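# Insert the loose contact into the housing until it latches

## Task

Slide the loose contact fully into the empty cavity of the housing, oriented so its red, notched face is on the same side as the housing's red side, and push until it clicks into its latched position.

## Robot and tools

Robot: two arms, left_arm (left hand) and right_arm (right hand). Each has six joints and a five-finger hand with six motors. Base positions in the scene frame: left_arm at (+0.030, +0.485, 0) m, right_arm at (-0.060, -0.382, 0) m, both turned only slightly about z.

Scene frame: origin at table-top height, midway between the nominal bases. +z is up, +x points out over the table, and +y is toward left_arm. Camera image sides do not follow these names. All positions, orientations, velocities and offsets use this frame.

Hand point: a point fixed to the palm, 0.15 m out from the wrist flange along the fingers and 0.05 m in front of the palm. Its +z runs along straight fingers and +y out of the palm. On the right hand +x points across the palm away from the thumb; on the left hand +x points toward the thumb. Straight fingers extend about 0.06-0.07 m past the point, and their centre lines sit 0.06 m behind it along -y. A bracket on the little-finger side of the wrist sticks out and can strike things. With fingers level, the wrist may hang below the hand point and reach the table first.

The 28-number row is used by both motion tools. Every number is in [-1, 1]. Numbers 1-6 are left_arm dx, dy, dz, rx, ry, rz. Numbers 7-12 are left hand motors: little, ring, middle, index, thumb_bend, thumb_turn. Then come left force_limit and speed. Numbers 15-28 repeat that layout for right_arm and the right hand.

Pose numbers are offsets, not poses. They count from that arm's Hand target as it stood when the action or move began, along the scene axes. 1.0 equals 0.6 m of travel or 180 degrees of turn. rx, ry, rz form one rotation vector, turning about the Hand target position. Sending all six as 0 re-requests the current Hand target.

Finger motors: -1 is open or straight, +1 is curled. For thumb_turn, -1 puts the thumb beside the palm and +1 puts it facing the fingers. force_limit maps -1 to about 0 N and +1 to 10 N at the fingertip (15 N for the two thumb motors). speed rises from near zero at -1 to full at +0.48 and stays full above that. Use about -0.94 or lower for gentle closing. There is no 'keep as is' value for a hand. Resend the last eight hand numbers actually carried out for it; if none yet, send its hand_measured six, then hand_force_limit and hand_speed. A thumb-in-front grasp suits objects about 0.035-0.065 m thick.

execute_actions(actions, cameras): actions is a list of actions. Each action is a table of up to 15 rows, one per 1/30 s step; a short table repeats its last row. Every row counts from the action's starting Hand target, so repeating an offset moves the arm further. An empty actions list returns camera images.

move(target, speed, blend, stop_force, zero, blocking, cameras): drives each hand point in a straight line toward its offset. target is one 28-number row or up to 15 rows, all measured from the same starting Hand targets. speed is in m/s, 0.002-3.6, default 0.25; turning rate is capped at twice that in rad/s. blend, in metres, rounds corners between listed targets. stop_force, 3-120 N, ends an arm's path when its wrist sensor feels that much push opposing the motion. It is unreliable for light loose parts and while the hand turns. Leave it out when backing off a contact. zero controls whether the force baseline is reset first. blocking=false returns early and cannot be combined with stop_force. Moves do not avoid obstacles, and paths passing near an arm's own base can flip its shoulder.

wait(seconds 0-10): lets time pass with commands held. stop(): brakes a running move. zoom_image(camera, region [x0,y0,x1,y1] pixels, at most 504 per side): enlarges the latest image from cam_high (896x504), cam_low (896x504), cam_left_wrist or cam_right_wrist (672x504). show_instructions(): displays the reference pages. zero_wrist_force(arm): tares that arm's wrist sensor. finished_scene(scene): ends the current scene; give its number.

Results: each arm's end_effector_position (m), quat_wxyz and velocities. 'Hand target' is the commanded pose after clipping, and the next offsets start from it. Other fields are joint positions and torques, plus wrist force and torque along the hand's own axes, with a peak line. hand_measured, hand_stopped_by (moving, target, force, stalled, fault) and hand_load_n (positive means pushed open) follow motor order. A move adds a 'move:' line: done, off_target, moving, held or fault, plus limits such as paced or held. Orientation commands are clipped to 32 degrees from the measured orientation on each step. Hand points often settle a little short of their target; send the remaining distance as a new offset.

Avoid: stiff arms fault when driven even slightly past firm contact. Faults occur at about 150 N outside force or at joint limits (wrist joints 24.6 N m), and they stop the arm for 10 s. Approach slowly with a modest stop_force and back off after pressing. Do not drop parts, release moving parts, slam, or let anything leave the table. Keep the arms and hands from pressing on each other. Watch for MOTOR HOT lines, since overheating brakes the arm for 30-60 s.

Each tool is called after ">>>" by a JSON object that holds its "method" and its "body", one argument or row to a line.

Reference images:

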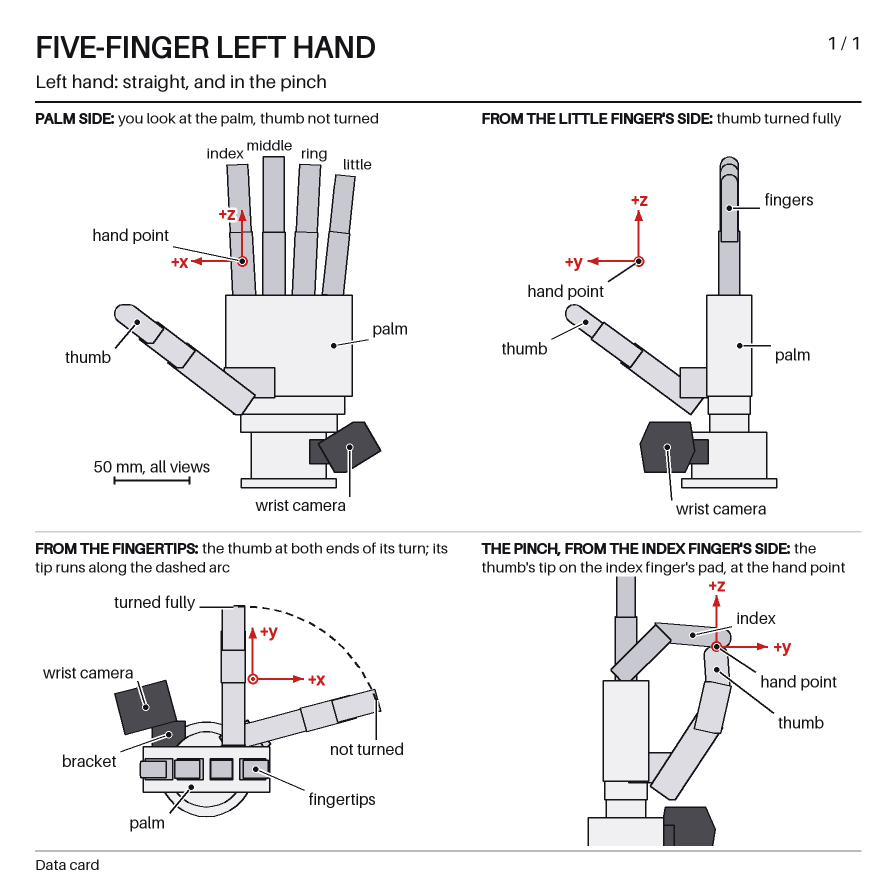

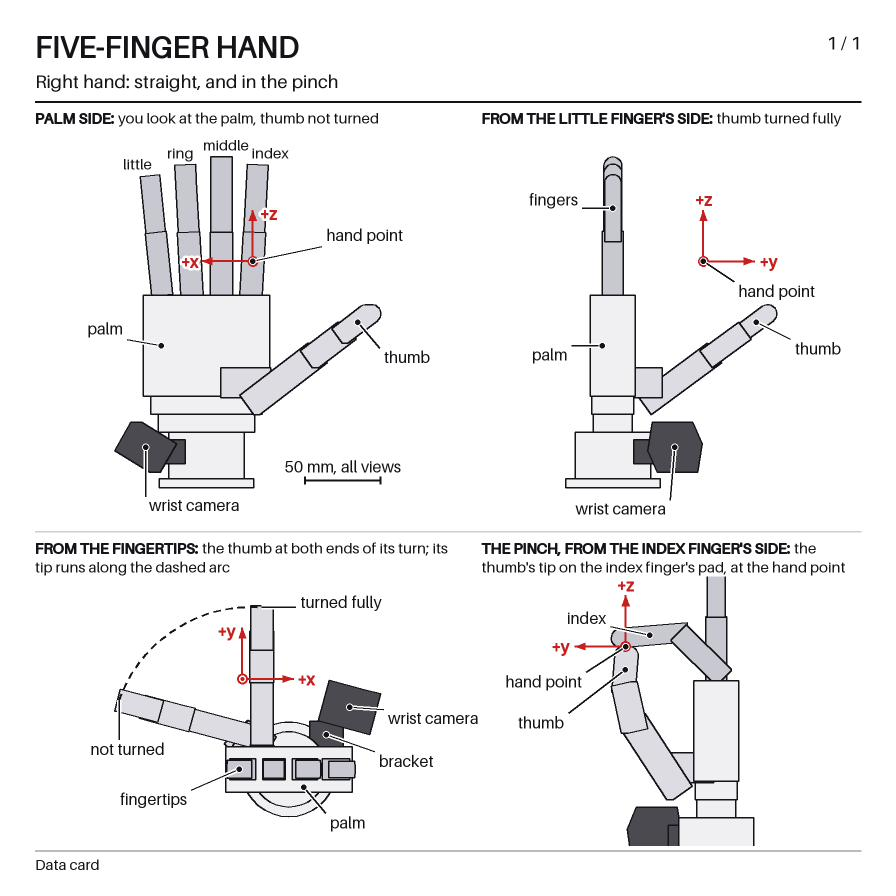

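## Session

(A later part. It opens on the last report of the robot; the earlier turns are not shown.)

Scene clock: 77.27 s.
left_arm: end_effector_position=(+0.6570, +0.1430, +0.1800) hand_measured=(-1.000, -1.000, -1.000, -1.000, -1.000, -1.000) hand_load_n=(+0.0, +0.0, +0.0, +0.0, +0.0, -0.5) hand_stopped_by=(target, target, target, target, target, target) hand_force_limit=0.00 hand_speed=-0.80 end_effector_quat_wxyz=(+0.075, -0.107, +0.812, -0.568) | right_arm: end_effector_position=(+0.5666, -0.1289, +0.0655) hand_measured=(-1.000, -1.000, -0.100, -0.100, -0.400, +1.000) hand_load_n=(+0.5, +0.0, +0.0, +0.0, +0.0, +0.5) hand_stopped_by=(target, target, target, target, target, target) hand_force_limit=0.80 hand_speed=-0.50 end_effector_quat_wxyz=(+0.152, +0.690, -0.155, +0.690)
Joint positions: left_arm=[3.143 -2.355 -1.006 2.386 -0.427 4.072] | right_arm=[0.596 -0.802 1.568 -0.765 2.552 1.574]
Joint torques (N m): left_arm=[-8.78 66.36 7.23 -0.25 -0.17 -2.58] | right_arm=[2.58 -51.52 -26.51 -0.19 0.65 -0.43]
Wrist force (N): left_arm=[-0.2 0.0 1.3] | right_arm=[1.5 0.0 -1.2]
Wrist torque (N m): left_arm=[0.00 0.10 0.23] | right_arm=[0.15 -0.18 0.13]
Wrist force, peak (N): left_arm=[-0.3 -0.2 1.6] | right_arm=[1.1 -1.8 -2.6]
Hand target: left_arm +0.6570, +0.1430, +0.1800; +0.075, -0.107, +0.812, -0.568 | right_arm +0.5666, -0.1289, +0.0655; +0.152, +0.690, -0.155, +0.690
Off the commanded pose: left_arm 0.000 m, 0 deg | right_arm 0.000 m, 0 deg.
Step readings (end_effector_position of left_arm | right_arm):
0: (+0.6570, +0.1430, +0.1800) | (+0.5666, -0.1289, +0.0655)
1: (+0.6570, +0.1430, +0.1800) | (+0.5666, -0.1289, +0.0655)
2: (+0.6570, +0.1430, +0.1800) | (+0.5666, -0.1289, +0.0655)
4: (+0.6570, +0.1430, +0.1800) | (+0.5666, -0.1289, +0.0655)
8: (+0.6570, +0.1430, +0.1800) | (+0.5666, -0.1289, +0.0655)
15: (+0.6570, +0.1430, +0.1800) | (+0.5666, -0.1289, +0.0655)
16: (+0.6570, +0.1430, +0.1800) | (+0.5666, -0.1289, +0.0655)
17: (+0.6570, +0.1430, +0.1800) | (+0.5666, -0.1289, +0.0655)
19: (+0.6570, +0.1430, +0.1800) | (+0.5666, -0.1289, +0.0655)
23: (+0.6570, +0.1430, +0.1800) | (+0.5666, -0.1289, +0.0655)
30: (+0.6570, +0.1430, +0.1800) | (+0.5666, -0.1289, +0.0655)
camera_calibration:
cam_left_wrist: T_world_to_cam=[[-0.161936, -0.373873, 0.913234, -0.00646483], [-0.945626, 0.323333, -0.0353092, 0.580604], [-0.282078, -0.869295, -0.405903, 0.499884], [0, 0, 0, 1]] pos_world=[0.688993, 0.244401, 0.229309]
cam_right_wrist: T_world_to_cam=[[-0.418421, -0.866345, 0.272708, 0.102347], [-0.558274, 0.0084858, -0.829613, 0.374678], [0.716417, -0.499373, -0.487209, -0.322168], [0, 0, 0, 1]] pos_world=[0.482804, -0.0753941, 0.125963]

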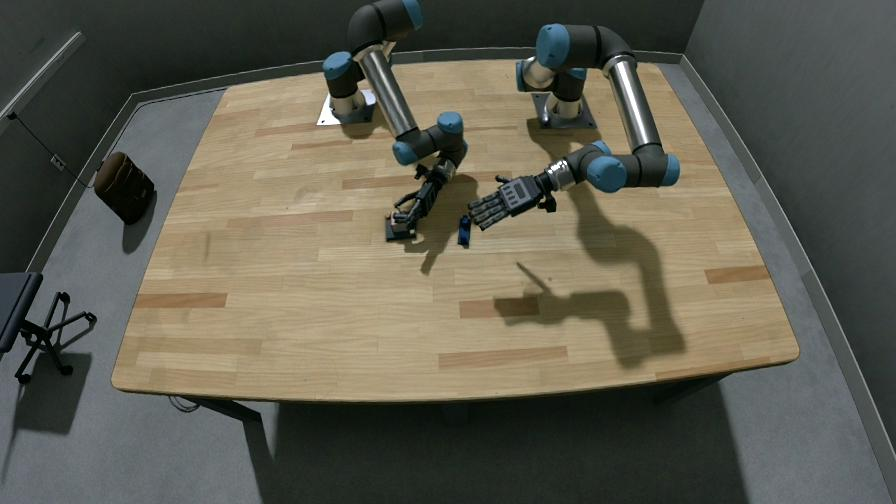

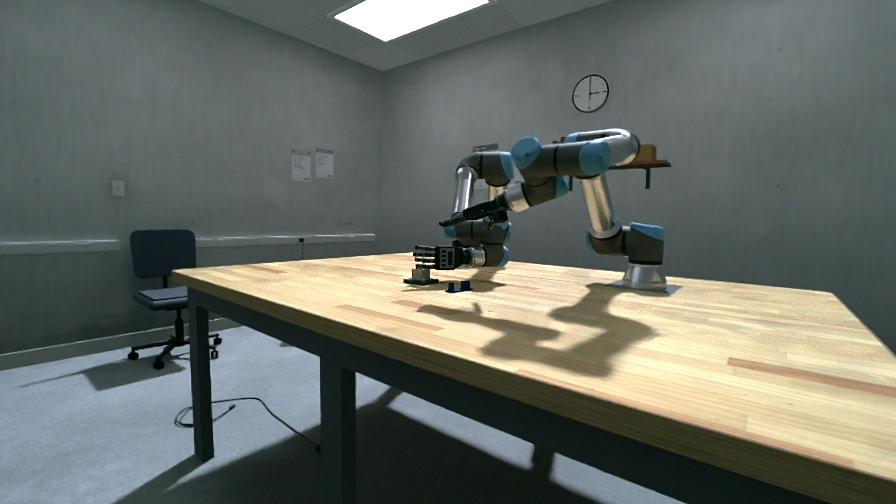

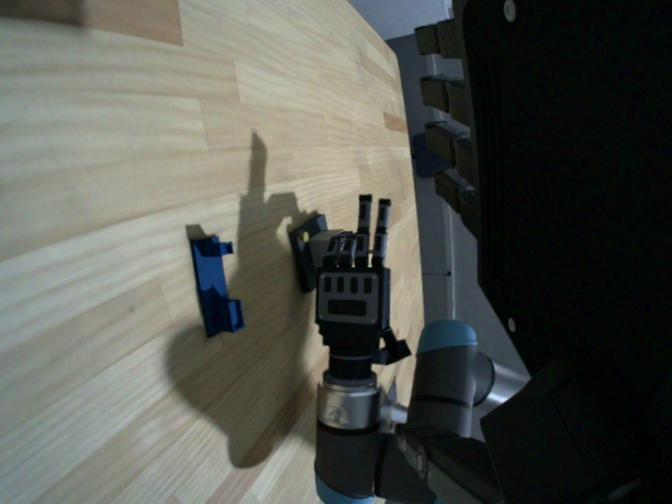

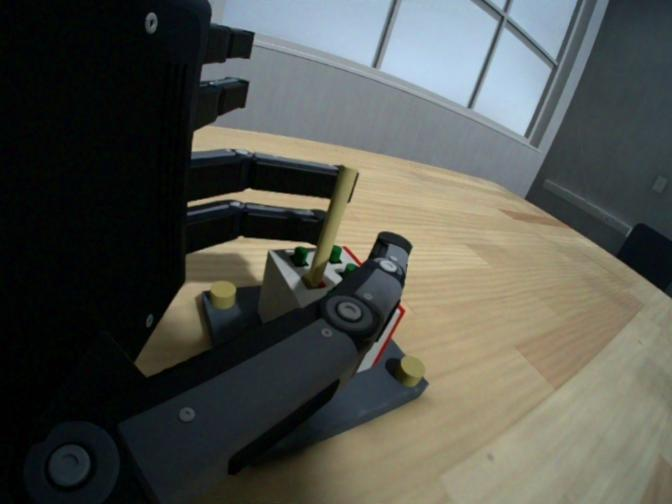

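>>> {"method": "move", "body": {
  "target": [
    [0,0,0,0,0,0,-1,-1,-1,-1,-1,-1,0,-0.8,0.0,0.0,0.1083,0,0,0,-1,-1,-0.1,-0.1,-0.4,1,0.8,-0.5],
    [0,0,0,0,0,0,-1,-1,-1,-1,-1,-1,0,-0.8,0.029,-0.1252,0.1083,0,0,0,-1,-1,-0.1,-0.1,-0.4,1,0.8,-0.5],
    [0,0,0,0,0,0,-1,-1,-1,-1,-1,-1,0,-0.8,0.029,-0.1252,0.0917,0,0,0,-1,-1,-0.1,-0.1,-0.4,1,0.8,-0.5]
  ],
  "stop_force": 6,
  "speed": [0.08, 0.12, 0.05],
  "cameras": ["cam_high", "cam_low", "cam_left_wrist"]
}}

>>> {"method": "zoom_image", "body": {
  "camera": "cam_low",
  "region": [400, 240, 440, 280]
}}

>>> {"method": "zoom_image", "body": {
  "camera": "cam_left_wrist",
  "region": [290, 200, 410, 320]
}}

>>> {"method": "zoom_image", "body": {
  "camera": "cam_high",
  "region": [380, 190, 430, 240]
}}

Scene clock: 82.00 s.
left_arm: end_effector_position=(+0.6570, +0.1430, +0.1800) hand_measured=(-1.000, -1.000, -1.000, -1.000, -1.000, -1.000) hand_load_n=(+0.0, +0.0, +0.0, +0.0, +0.0, +0.0) hand_stopped_by=(target, target, target, target, target, target) hand_force_limit=0.00 hand_speed=-0.80 end_effector_quat_wxyz=(+0.075, -0.107, +0.812, -0.568) | right_arm: end_effector_position=(+0.5840, -0.2040, +0.1205) hand_measured=(-1.000, -1.000, -0.100, -0.100, -0.400, +1.000) hand_load_n=(+0.0, +0.0, +0.0, +0.0, +0.0, +0.0) hand_stopped_by=(target, target, target, target, target, target) hand_force_limit=0.80 hand_speed=-0.50 end_effector_quat_wxyz=(+0.152, +0.690, -0.155, +0.690)
Joint positions: left_arm=[3.143 -2.355 -1.006 2.386 -0.427 4.072] | right_arm=[0.462 -0.954 1.672 -0.718 2.419 1.574]
Joint torques (N m): left_arm=[-7.03 66.74 8.12 -0.08 -0.14 -2.41] | right_arm=[-11.66 -31.97 -6.18 -2.84 -1.83 -1.75]
Wrist force (N): left_arm=[-0.3 -0.3 1.4] | right_arm=[1.5 0.1 -1.1]
Wrist torque (N m): left_arm=[-0.05 0.11 0.24] | right_arm=[0.16 -0.15 0.17]
Wrist force, peak (N): left_arm=[-0.4 -0.2 1.6] | right_arm=[1.8 1.0 -0.9]
Hand target: left_arm +0.6570, +0.1430, +0.1800; +0.075, -0.107, +0.812, -0.568 | right_arm +0.5840, -0.2040, +0.1205; +0.152, +0.690, -0.155, +0.690
Off the commanded pose: left_arm 0.000 m, 0 deg | right_arm 0.000 m, 0 deg.
move: done
camera_calibration:
cam_left_wrist: T_world_to_cam=[[-0.161936, -0.373873, 0.913234, -0.00646483], [-0.945626, 0.323333, -0.0353092, 0.580604], [-0.282078, -0.869295, -0.405903, 0.499884], [0, 0, 0, 1]] pos_world=[0.688993, 0.244401, 0.229309]
Images, in order (width x height): cam_high 896x504, cam_low 896x504, cam_left_wrist 672x504.

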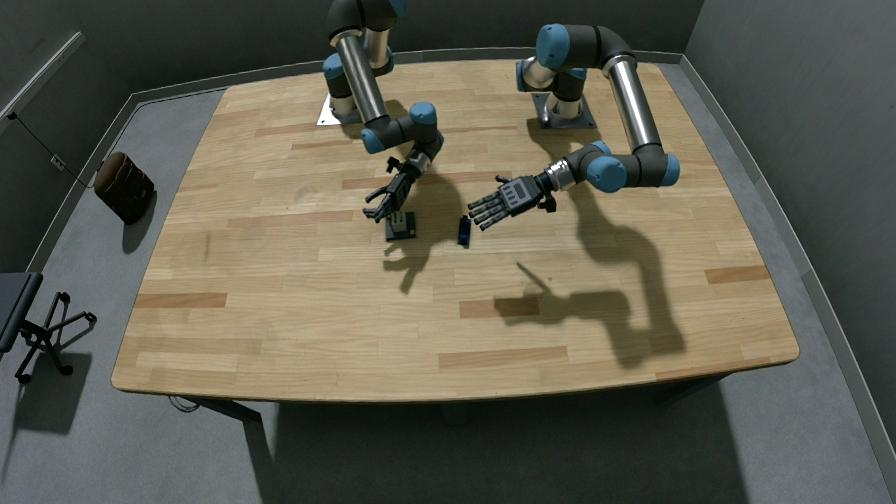

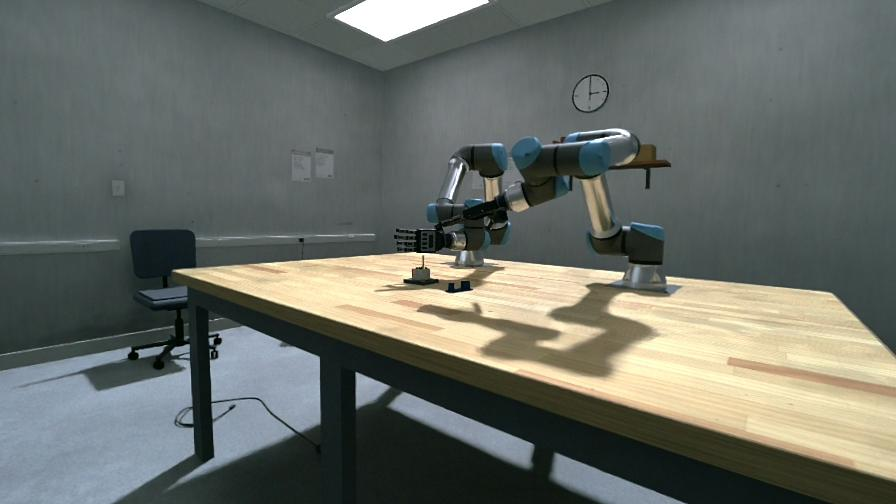

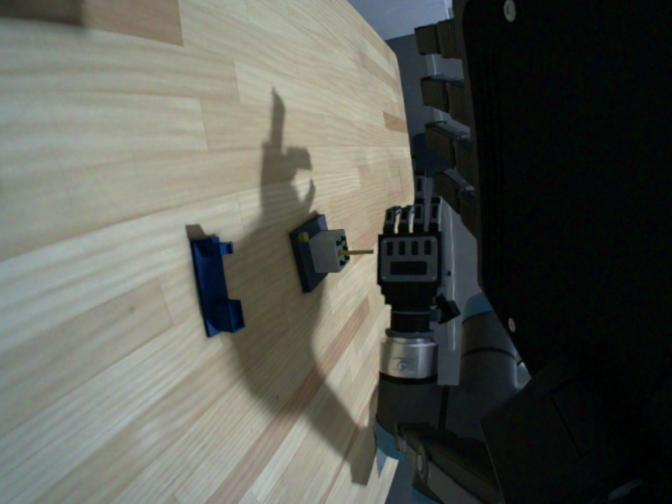

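Scaled by 12.600 from the camera's 896x504 image, which has a finer 1280x720 frame.

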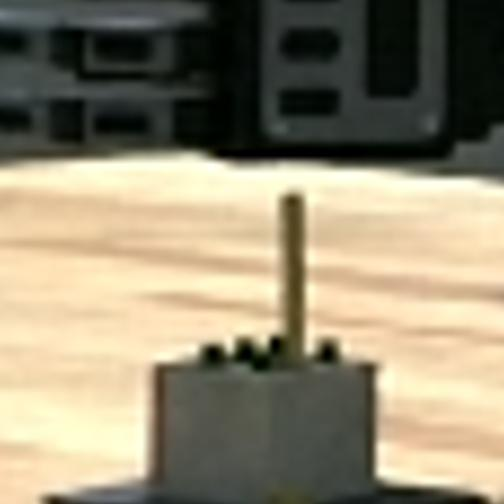

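Scaled by 4.200 from the camera's 672x504 image, which has a finer 960x720 frame.

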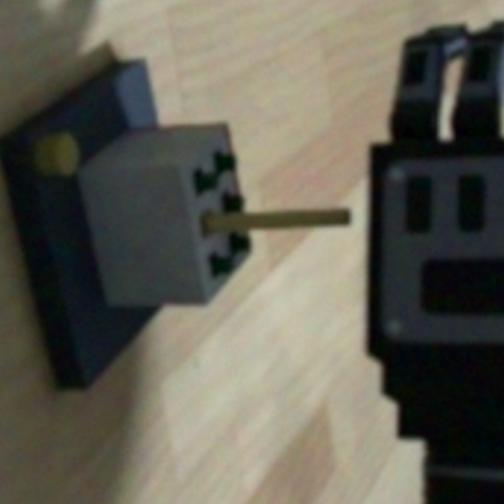

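Scaled by 10.080 from the camera's 896x504 image, which has a finer 1280x720 frame.

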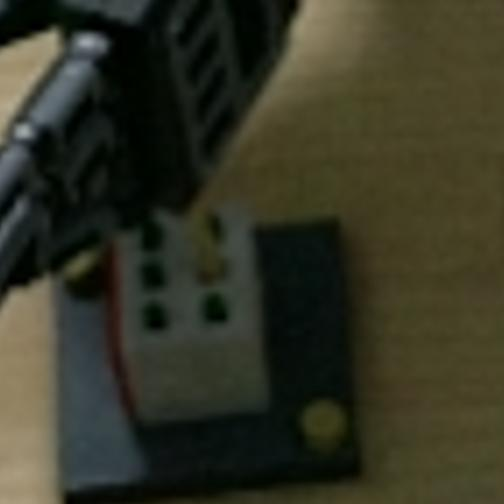

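>>> {"method": "zoom_image", "body": {
  "camera": "cam_high",
  "region": [390, 190, 420, 220]
}}

>>> {"method": "zoom_image", "body": {
  "camera": "cam_low",
  "region": [412, 242, 440, 270]
}}

>>> {"method": "zoom_image", "body": {
  "camera": "cam_left_wrist",
  "region": [330, 200, 420, 290]
}}

Scaled by 16.800 from the camera's 896x504 image, which has a finer 1280x720 frame.

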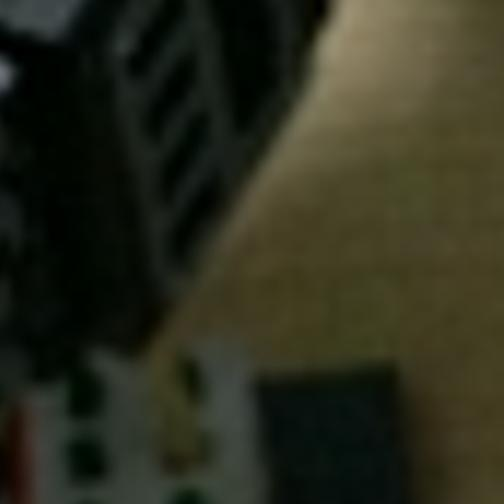

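Scaled by 18.000 from the camera's 896x504 image, which has a finer 1280x720 frame.

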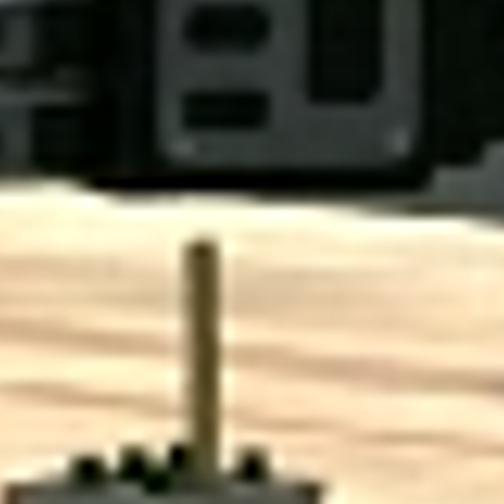

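Scaled by 5.600 from the camera's 672x504 image, which has a finer 960x720 frame.

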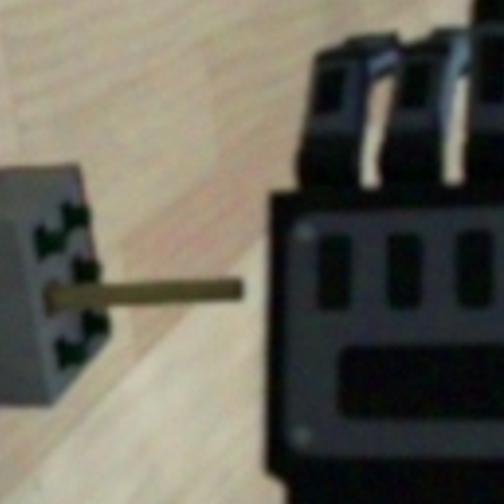

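>>> {"method": "move", "body": {
  "target": [
    [0,0,0,0,0,0,-1,-1,-1,-1,-1,-1,0,-0.8,0.0022,0.0045,0,0,0,0,-1,-1,-0.1,-0.1,-0.4,1,0.8,-0.5],
    [0,0,0,0,0,0,-1,-1,-1,-1,-1,-1,0,-0.8,0.0022,0.0045,-0.05,0,0,0,-1,-1,-0.1,-0.1,-0.4,1,0.8,-0.5]
  ],
  "stop_force": 16,
  "speed": [0.05, 0.015],
  "cameras": ["cam_high", "cam_low", "cam_left_wrist"]
}}

>>> {"method": "zoom_image", "body": {
  "camera": "cam_low",
  "region": [404, 244, 440, 280]
}}

>>> {"method": "zoom_image", "body": {
  "camera": "cam_left_wrist",
  "region": [300, 200, 400, 300]
}}

>>> {"method": "zoom_image", "body": {
  "camera": "cam_high",
  "region": [385, 195, 420, 230]
}}

Scene clock: 89.53 s.
left_arm: end_effector_position=(+0.6570, +0.1430, +0.1800) hand_measured=(-1.000, -1.000, -1.000, -1.000, -1.000, -1.000) hand_load_n=(+0.0, +0.0, +0.0, +0.0, +0.0, +0.0) hand_stopped_by=(target, target, target, target, target, target) hand_force_limit=0.00 hand_speed=-0.80 end_effector_quat_wxyz=(+0.075, -0.107, +0.812, -0.568) | right_arm: end_effector_position=(+0.5853, -0.2013, +0.0975) hand_measured=(-1.000, -1.000, -0.100, -0.100, -0.400, +1.000) hand_load_n=(+0.0, +0.0, +0.0, +0.0, +0.0, +0.0) hand_stopped_by=(target, target, target, target, target, target) hand_force_limit=0.80 hand_speed=-0.50 end_effector_quat_wxyz=(+0.152, +0.690, -0.155, +0.690)
Joint positions: left_arm=[3.143 -2.355 -1.006 2.386 -0.427 4.072] | right_arm=[0.466 -0.913 1.673 -0.76 2.422 1.574]
Joint torques (N m): left_arm=[-8.04 65.72 8.72 -0.06 -0.1 -2.72] | right_arm=[3.75 -38.95 -21.67 2.37 1.47 1.29]
Wrist force (N): left_arm=[-0.3 -0.3 1.2] | right_arm=[16.3 0.3 -1.1]
Wrist torque (N m): left_arm=[-0.04 0.12 0.23] | right_arm=[0.17 -0.83 1.06]
Wrist force, peak (N): left_arm=[-0.6 -0.3 1.6] | right_arm=[27.2 0.4 -1.3]
Hand target: left_arm +0.6570, +0.1430, +0.1800; +0.075, -0.107, +0.812, -0.568 | right_arm +0.5853, -0.2013, +0.0976; +0.152, +0.690, -0.155, +0.690 (not the last commanded pose)
Off the commanded pose: left_arm 0.000 m, 0 deg | right_arm 0.007 m, 0 deg.
move: contact (right_arm); path passed 1 of 2 targets
camera_calibration:
cam_left_wrist: T_world_to_cam=[[-0.161936, -0.373873, 0.913234, -0.00646483], [-0.945626, 0.323333, -0.0353092, 0.580604], [-0.282078, -0.869295, -0.405903, 0.499884], [0, 0, 0, 1]] pos_world=[0.688993, 0.244401, 0.229309]
Images, in order (width x height): cam_high 896x504, cam_low 896x504, cam_left_wrist 672x504.

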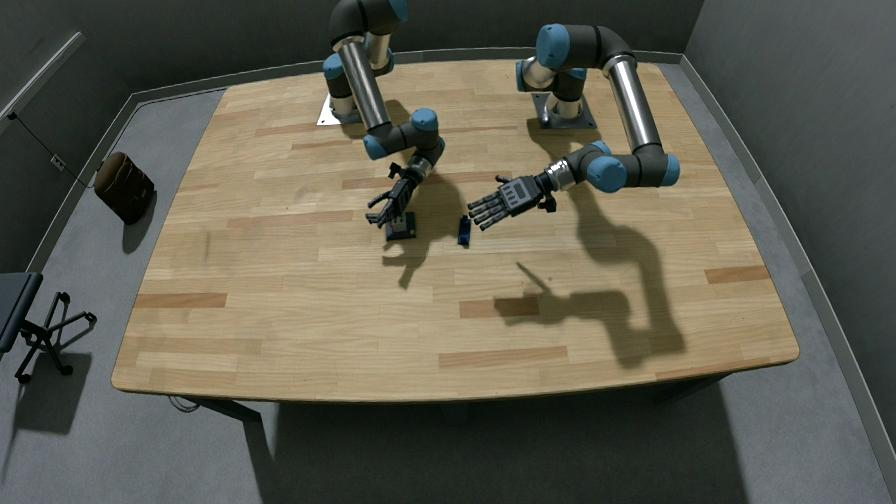

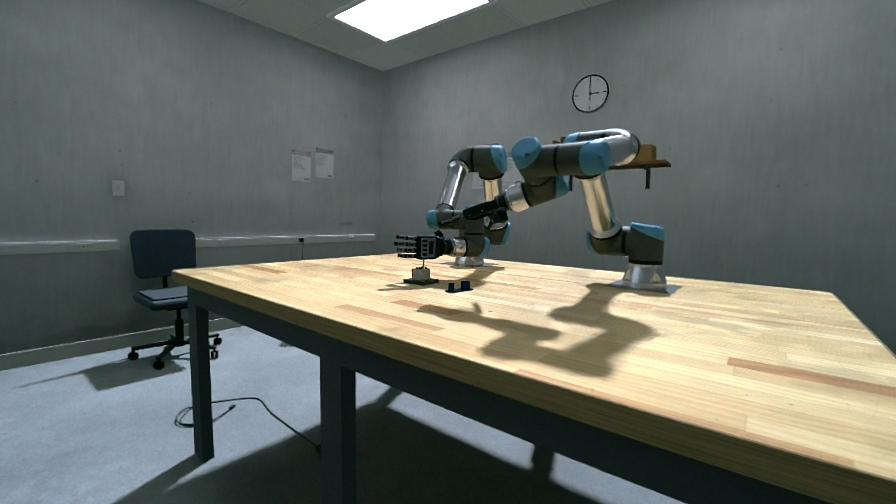

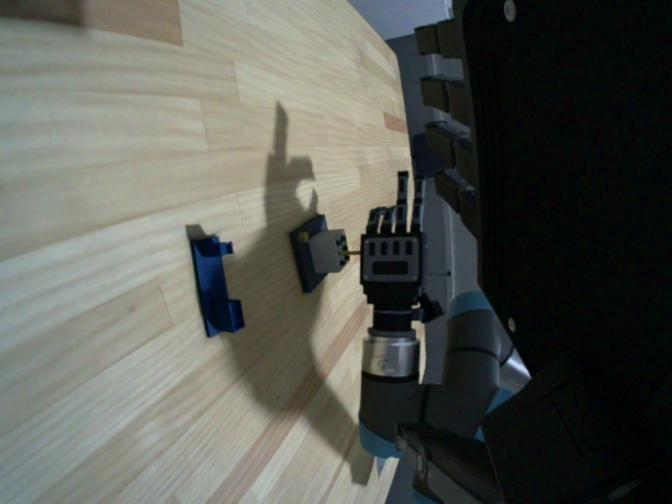

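Scaled by 14.000 from the camera's 896x504 image, which has a finer 1280x720 frame.

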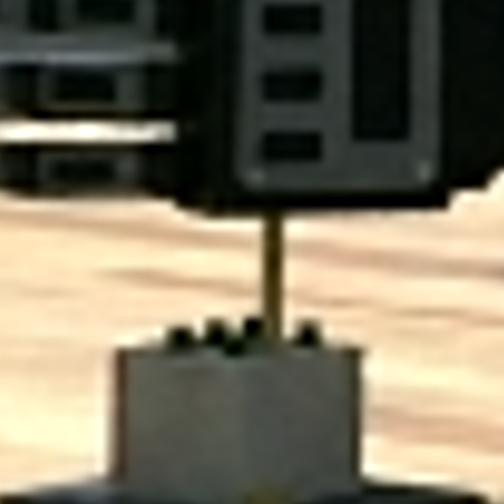

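Scaled by 5.040 from the camera's 672x504 image, which has a finer 960x720 frame.

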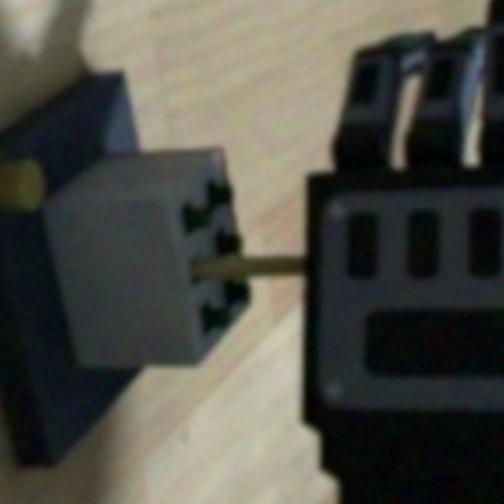

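Scaled by 14.400 from the camera's 896x504 image, which has a finer 1280x720 frame.

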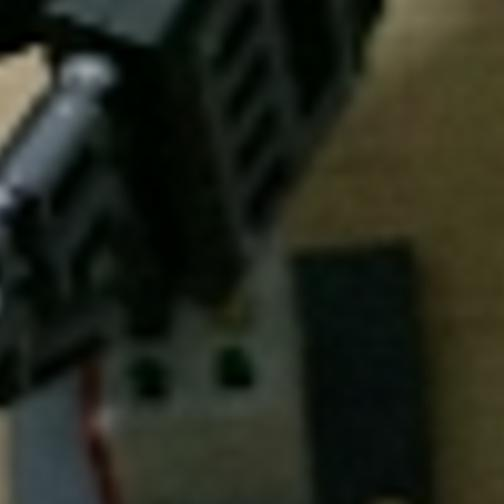

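>>> {"method": "move", "body": {
  "target": [0,0,0,0,0,0,-1,-1,-1,-1,-1,-1,0,-0.8,0,0,0.004,0,0,0,-1,-1,-0.1,-0.1,-0.4,1,0.8,-0.5],
  "speed": 0.03
}}

>>> {"method": "move", "body": {
  "target": [0,0,0,0,0,0,-1,-1,-1,-1,-1,-1,0,-0.8,0,0,-0.02,0,0,0,-1,-1,-0.1,-0.1,-0.4,1,0.8,-0.5],
  "stop_force": 35,
  "speed": 0.006,
  "cameras": ["cam_low"]
}}

>>> {"method": "zoom_image", "body": {
  "camera": "cam_low",
  "region": [404, 244, 440, 280]
}}

Scene clock: 90.60 s.
left_arm: end_effector_position=(+0.6570, +0.1430, +0.1800) hand_measured=(-1.000, -1.000, -1.000, -1.000, -1.000, -1.000) hand_load_n=(+0.0, +0.0, +0.0, +0.0, +0.0, -0.5) hand_stopped_by=(target, target, target, target, target, target) hand_force_limit=0.00 hand_speed=-0.80 end_effector_quat_wxyz=(+0.075, -0.107, +0.812, -0.568) | right_arm: end_effector_position=(+0.5853, -0.2013, +0.0999) hand_measured=(-1.000, -1.000, -0.100, -0.100, -0.400, +1.000) hand_load_n=(+0.0, +0.0, +0.0, +0.0, +0.5, +0.5) hand_stopped_by=(target, target, target, target, target, target) hand_force_limit=0.80 hand_speed=-0.50 end_effector_quat_wxyz=(+0.152, +0.690, -0.155, +0.690)
Joint positions: left_arm=[3.143 -2.355 -1.006 2.386 -0.427 4.072] | right_arm=[0.466 -0.916 1.672 -0.756 2.422 1.574]
Joint torques (N m): left_arm=[-8.48 66.6 8.12 -0.23 -0.16 -2.53] | right_arm=[3.81 -48.02 -29.12 0.55 1.5 0.74]
Wrist force (N): left_arm=[-0.3 -0.1 1.5] | right_arm=[0.6 -0.7 -0.9]
Wrist torque (N m): left_arm=[-0.02 0.13 0.23] | right_arm=[0.00 -0.04 0.09]
Wrist force, peak (N): left_arm=[-0.3 -0.1 1.5] | right_arm=[16.5 0.1 -1.3]
Hand target: left_arm +0.6570, +0.1430, +0.1800; +0.075, -0.107, +0.812, -0.568 | right_arm +0.5853, -0.2013, +0.1000; +0.152, +0.690, -0.155, +0.690
Off the commanded pose: left_arm 0.000 m, 0 deg | right_arm 0.000 m, 0 deg.
move: done

Scene clock: 92.67 s.
left_arm: end_effector_position=(+0.6570, +0.1430, +0.1800) hand_measured=(-1.000, -1.000, -1.000, -1.000, -1.000, -1.000) hand_load_n=(+0.0, +0.0, +0.0, -0.5, +0.0, -0.5) hand_stopped_by=(target, target, target, target, target, target) hand_force_limit=0.00 hand_speed=-0.80 end_effector_quat_wxyz=(+0.075, -0.107, +0.812, -0.568) | right_arm: end_effector_position=(+0.5854, -0.2012, +0.0968) hand_measured=(-1.000, -1.000, -0.100, -0.100, -0.400, +1.000) hand_load_n=(+0.0, +0.0, +0.0, +0.0, +0.0, +0.0) hand_stopped_by=(target, target, target, target, target, target) hand_force_limit=0.80 hand_speed=-0.50 end_effector_quat_wxyz=(+0.152, +0.690, -0.155, +0.691)
Joint positions: left_arm=[3.143 -2.355 -1.006 2.386 -0.427 4.072] | right_arm=[0.466 -0.911 1.674 -0.763 2.422 1.574]
Joint torques (N m): left_arm=[-8.83 64.93 7.95 -0.16 -0.16 -2.62] | right_arm=[3.73 -26.37 -10.91 4.81 1.47 0.82]
Wrist force (N): left_arm=[-0.2 0.0 1.1] | right_arm=[35.9 -0.6 -1.3]
Wrist torque (N m): left_arm=[0.00 0.09 0.24] | right_arm=[0.03 -1.66 2.19]
Wrist force, peak (N): left_arm=[-0.5 -0.2 1.5] | right_arm=[40.7 -0.3 -1.3]
Hand target: left_arm +0.6570, +0.1430, +0.1800; +0.075, -0.107, +0.812, -0.568 | right_arm +0.5854, -0.2012, +0.0968; +0.152, +0.690, -0.155, +0.691 (not the last commanded pose)
Off the commanded pose: left_arm 0.000 m, 0 deg | right_arm 0.009 m, 0 deg.
move: contact (right_arm)
Images, in order (width x height): cam_low 896x504.

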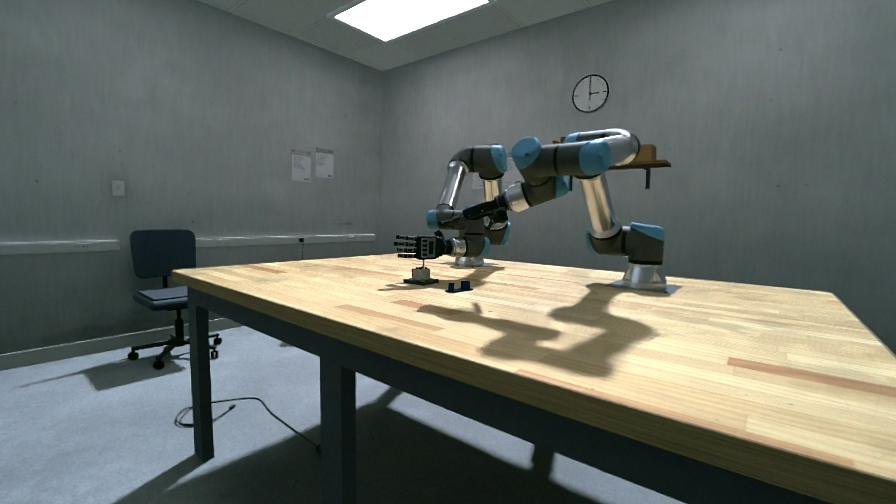

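Scaled by 14.000 from the camera's 896x504 image, which has a finer 1280x720 frame.

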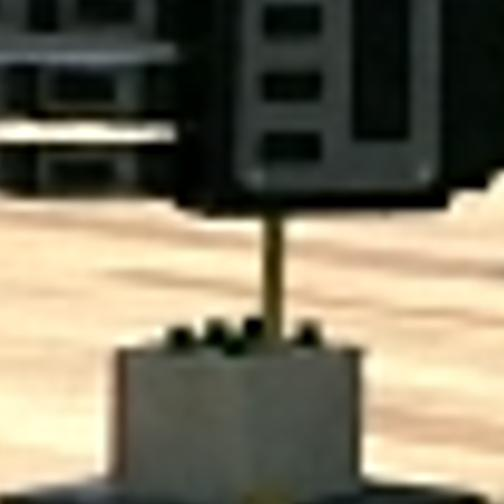

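>>> {"method": "move", "body": {
  "target": [0,0,0,0,0,0,-1,-1,-1,-1,-1,-1,0,-0.8,0,0,0.1,0,0,0,-1,-1,-0.1,-0.1,-0.4,1,0.8,-0.5],
  "speed": 0.12,
  "cameras": ["cam_low", "cam_left_wrist"]
}}

>>> {"method": "zoom_image", "body": {
  "camera": "cam_low",
  "region": [404, 244, 440, 280]
}}

>>> {"method": "zoom_image", "body": {
  "camera": "cam_left_wrist",
  "region": [300, 200, 400, 300]
}}

Scene clock: 94.03 s.
left_arm: end_effector_position=(+0.6570, +0.1430, +0.1800) hand_measured=(-1.000, -1.000, -1.000, -1.000, -1.000, -1.000) hand_load_n=(+0.0, +0.0, +0.0, +0.0, +0.0, +0.0) hand_stopped_by=(target, target, target, target, target, target) hand_force_limit=0.00 hand_speed=-0.80 end_effector_quat_wxyz=(+0.075, -0.107, +0.812, -0.568) | right_arm: end_effector_position=(+0.5854, -0.2012, +0.1567) hand_measured=(-1.000, -1.000, -0.100, -0.100, -0.400, +1.000) hand_load_n=(+0.0, +0.0, +0.0, +0.0, +0.0, +0.0) hand_stopped_by=(target, target, target, target, target, target) hand_force_limit=0.80 hand_speed=-0.50 end_effector_quat_wxyz=(+0.152, +0.690, -0.155, +0.691)
Joint positions: left_arm=[3.143 -2.355 -1.006 2.386 -0.427 4.072] | right_arm=[0.466 -1.002 1.639 -0.637 2.422 1.574]
Joint torques (N m): left_arm=[-7.99 65.21 8.06 -0.39 -0.28 -2.49] | right_arm=[-4.96 -47.04 -30.66 0.63 1.41 1.68]
Wrist force (N): left_arm=[-0.3 -0.3 1.4] | right_arm=[0.2 -0.6 -0.3]
Wrist torque (N m): left_arm=[-0.06 0.13 0.24] | right_arm=[-0.01 0.01 -0.11]
Wrist force, peak (N): left_arm=[-0.7 -0.2 1.4] | right_arm=[36.0 -0.6 -1.1]
Hand target: left_arm +0.6570, +0.1430, +0.1800; +0.075, -0.107, +0.812, -0.568 | right_arm +0.5854, -0.2012, +0.1568; +0.152, +0.690, -0.155, +0.691
Off the commanded pose: left_arm 0.000 m, 0 deg | right_arm 0.000 m, 0 deg.
move: done
camera_calibration:
cam_left_wrist: T_world_to_cam=[[-0.161936, -0.373873, 0.913234, -0.00646483], [-0.945626, 0.323333, -0.0353092, 0.580604], [-0.282078, -0.869295, -0.405903, 0.499884], [0, 0, 0, 1]] pos_world=[0.688993, 0.244401, 0.229309]
Images, in order (width x height): cam_low 896x504, cam_left_wrist 672x504.

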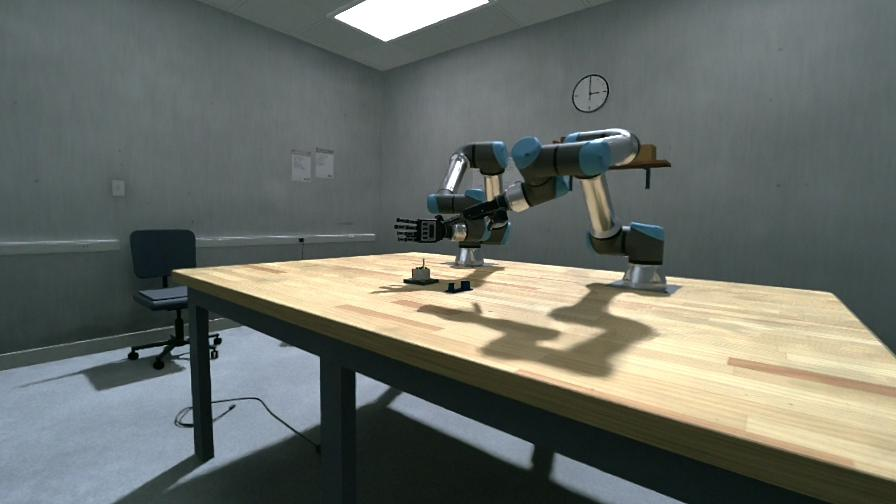

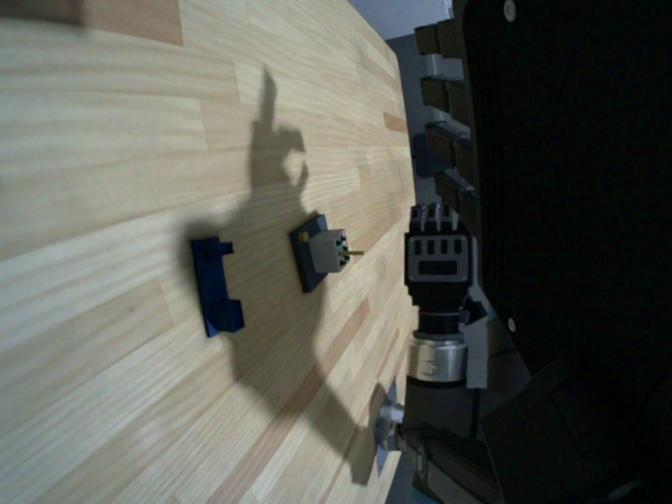

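Scaled by 14.000 from the camera's 896x504 image, which has a finer 1280x720 frame.

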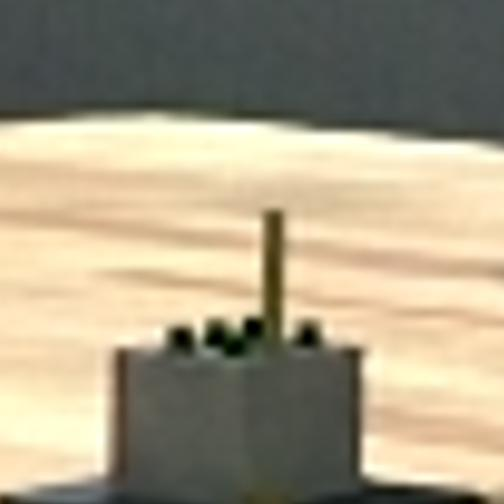

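Scaled by 5.040 from the camera's 672x504 image, which has a finer 960x720 frame.

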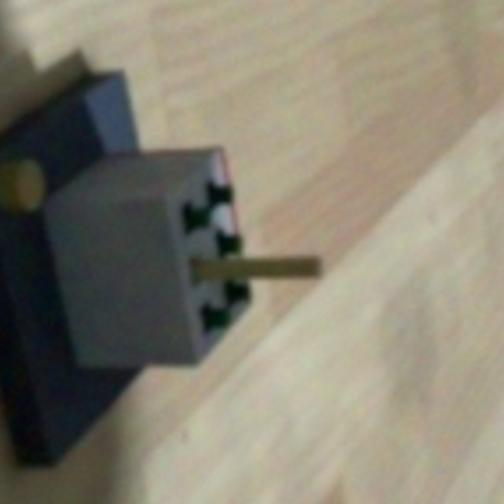

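>>> {"method": "finished_scene", "body": {
  "scene": 2
}}

The scene is finished: the task was done.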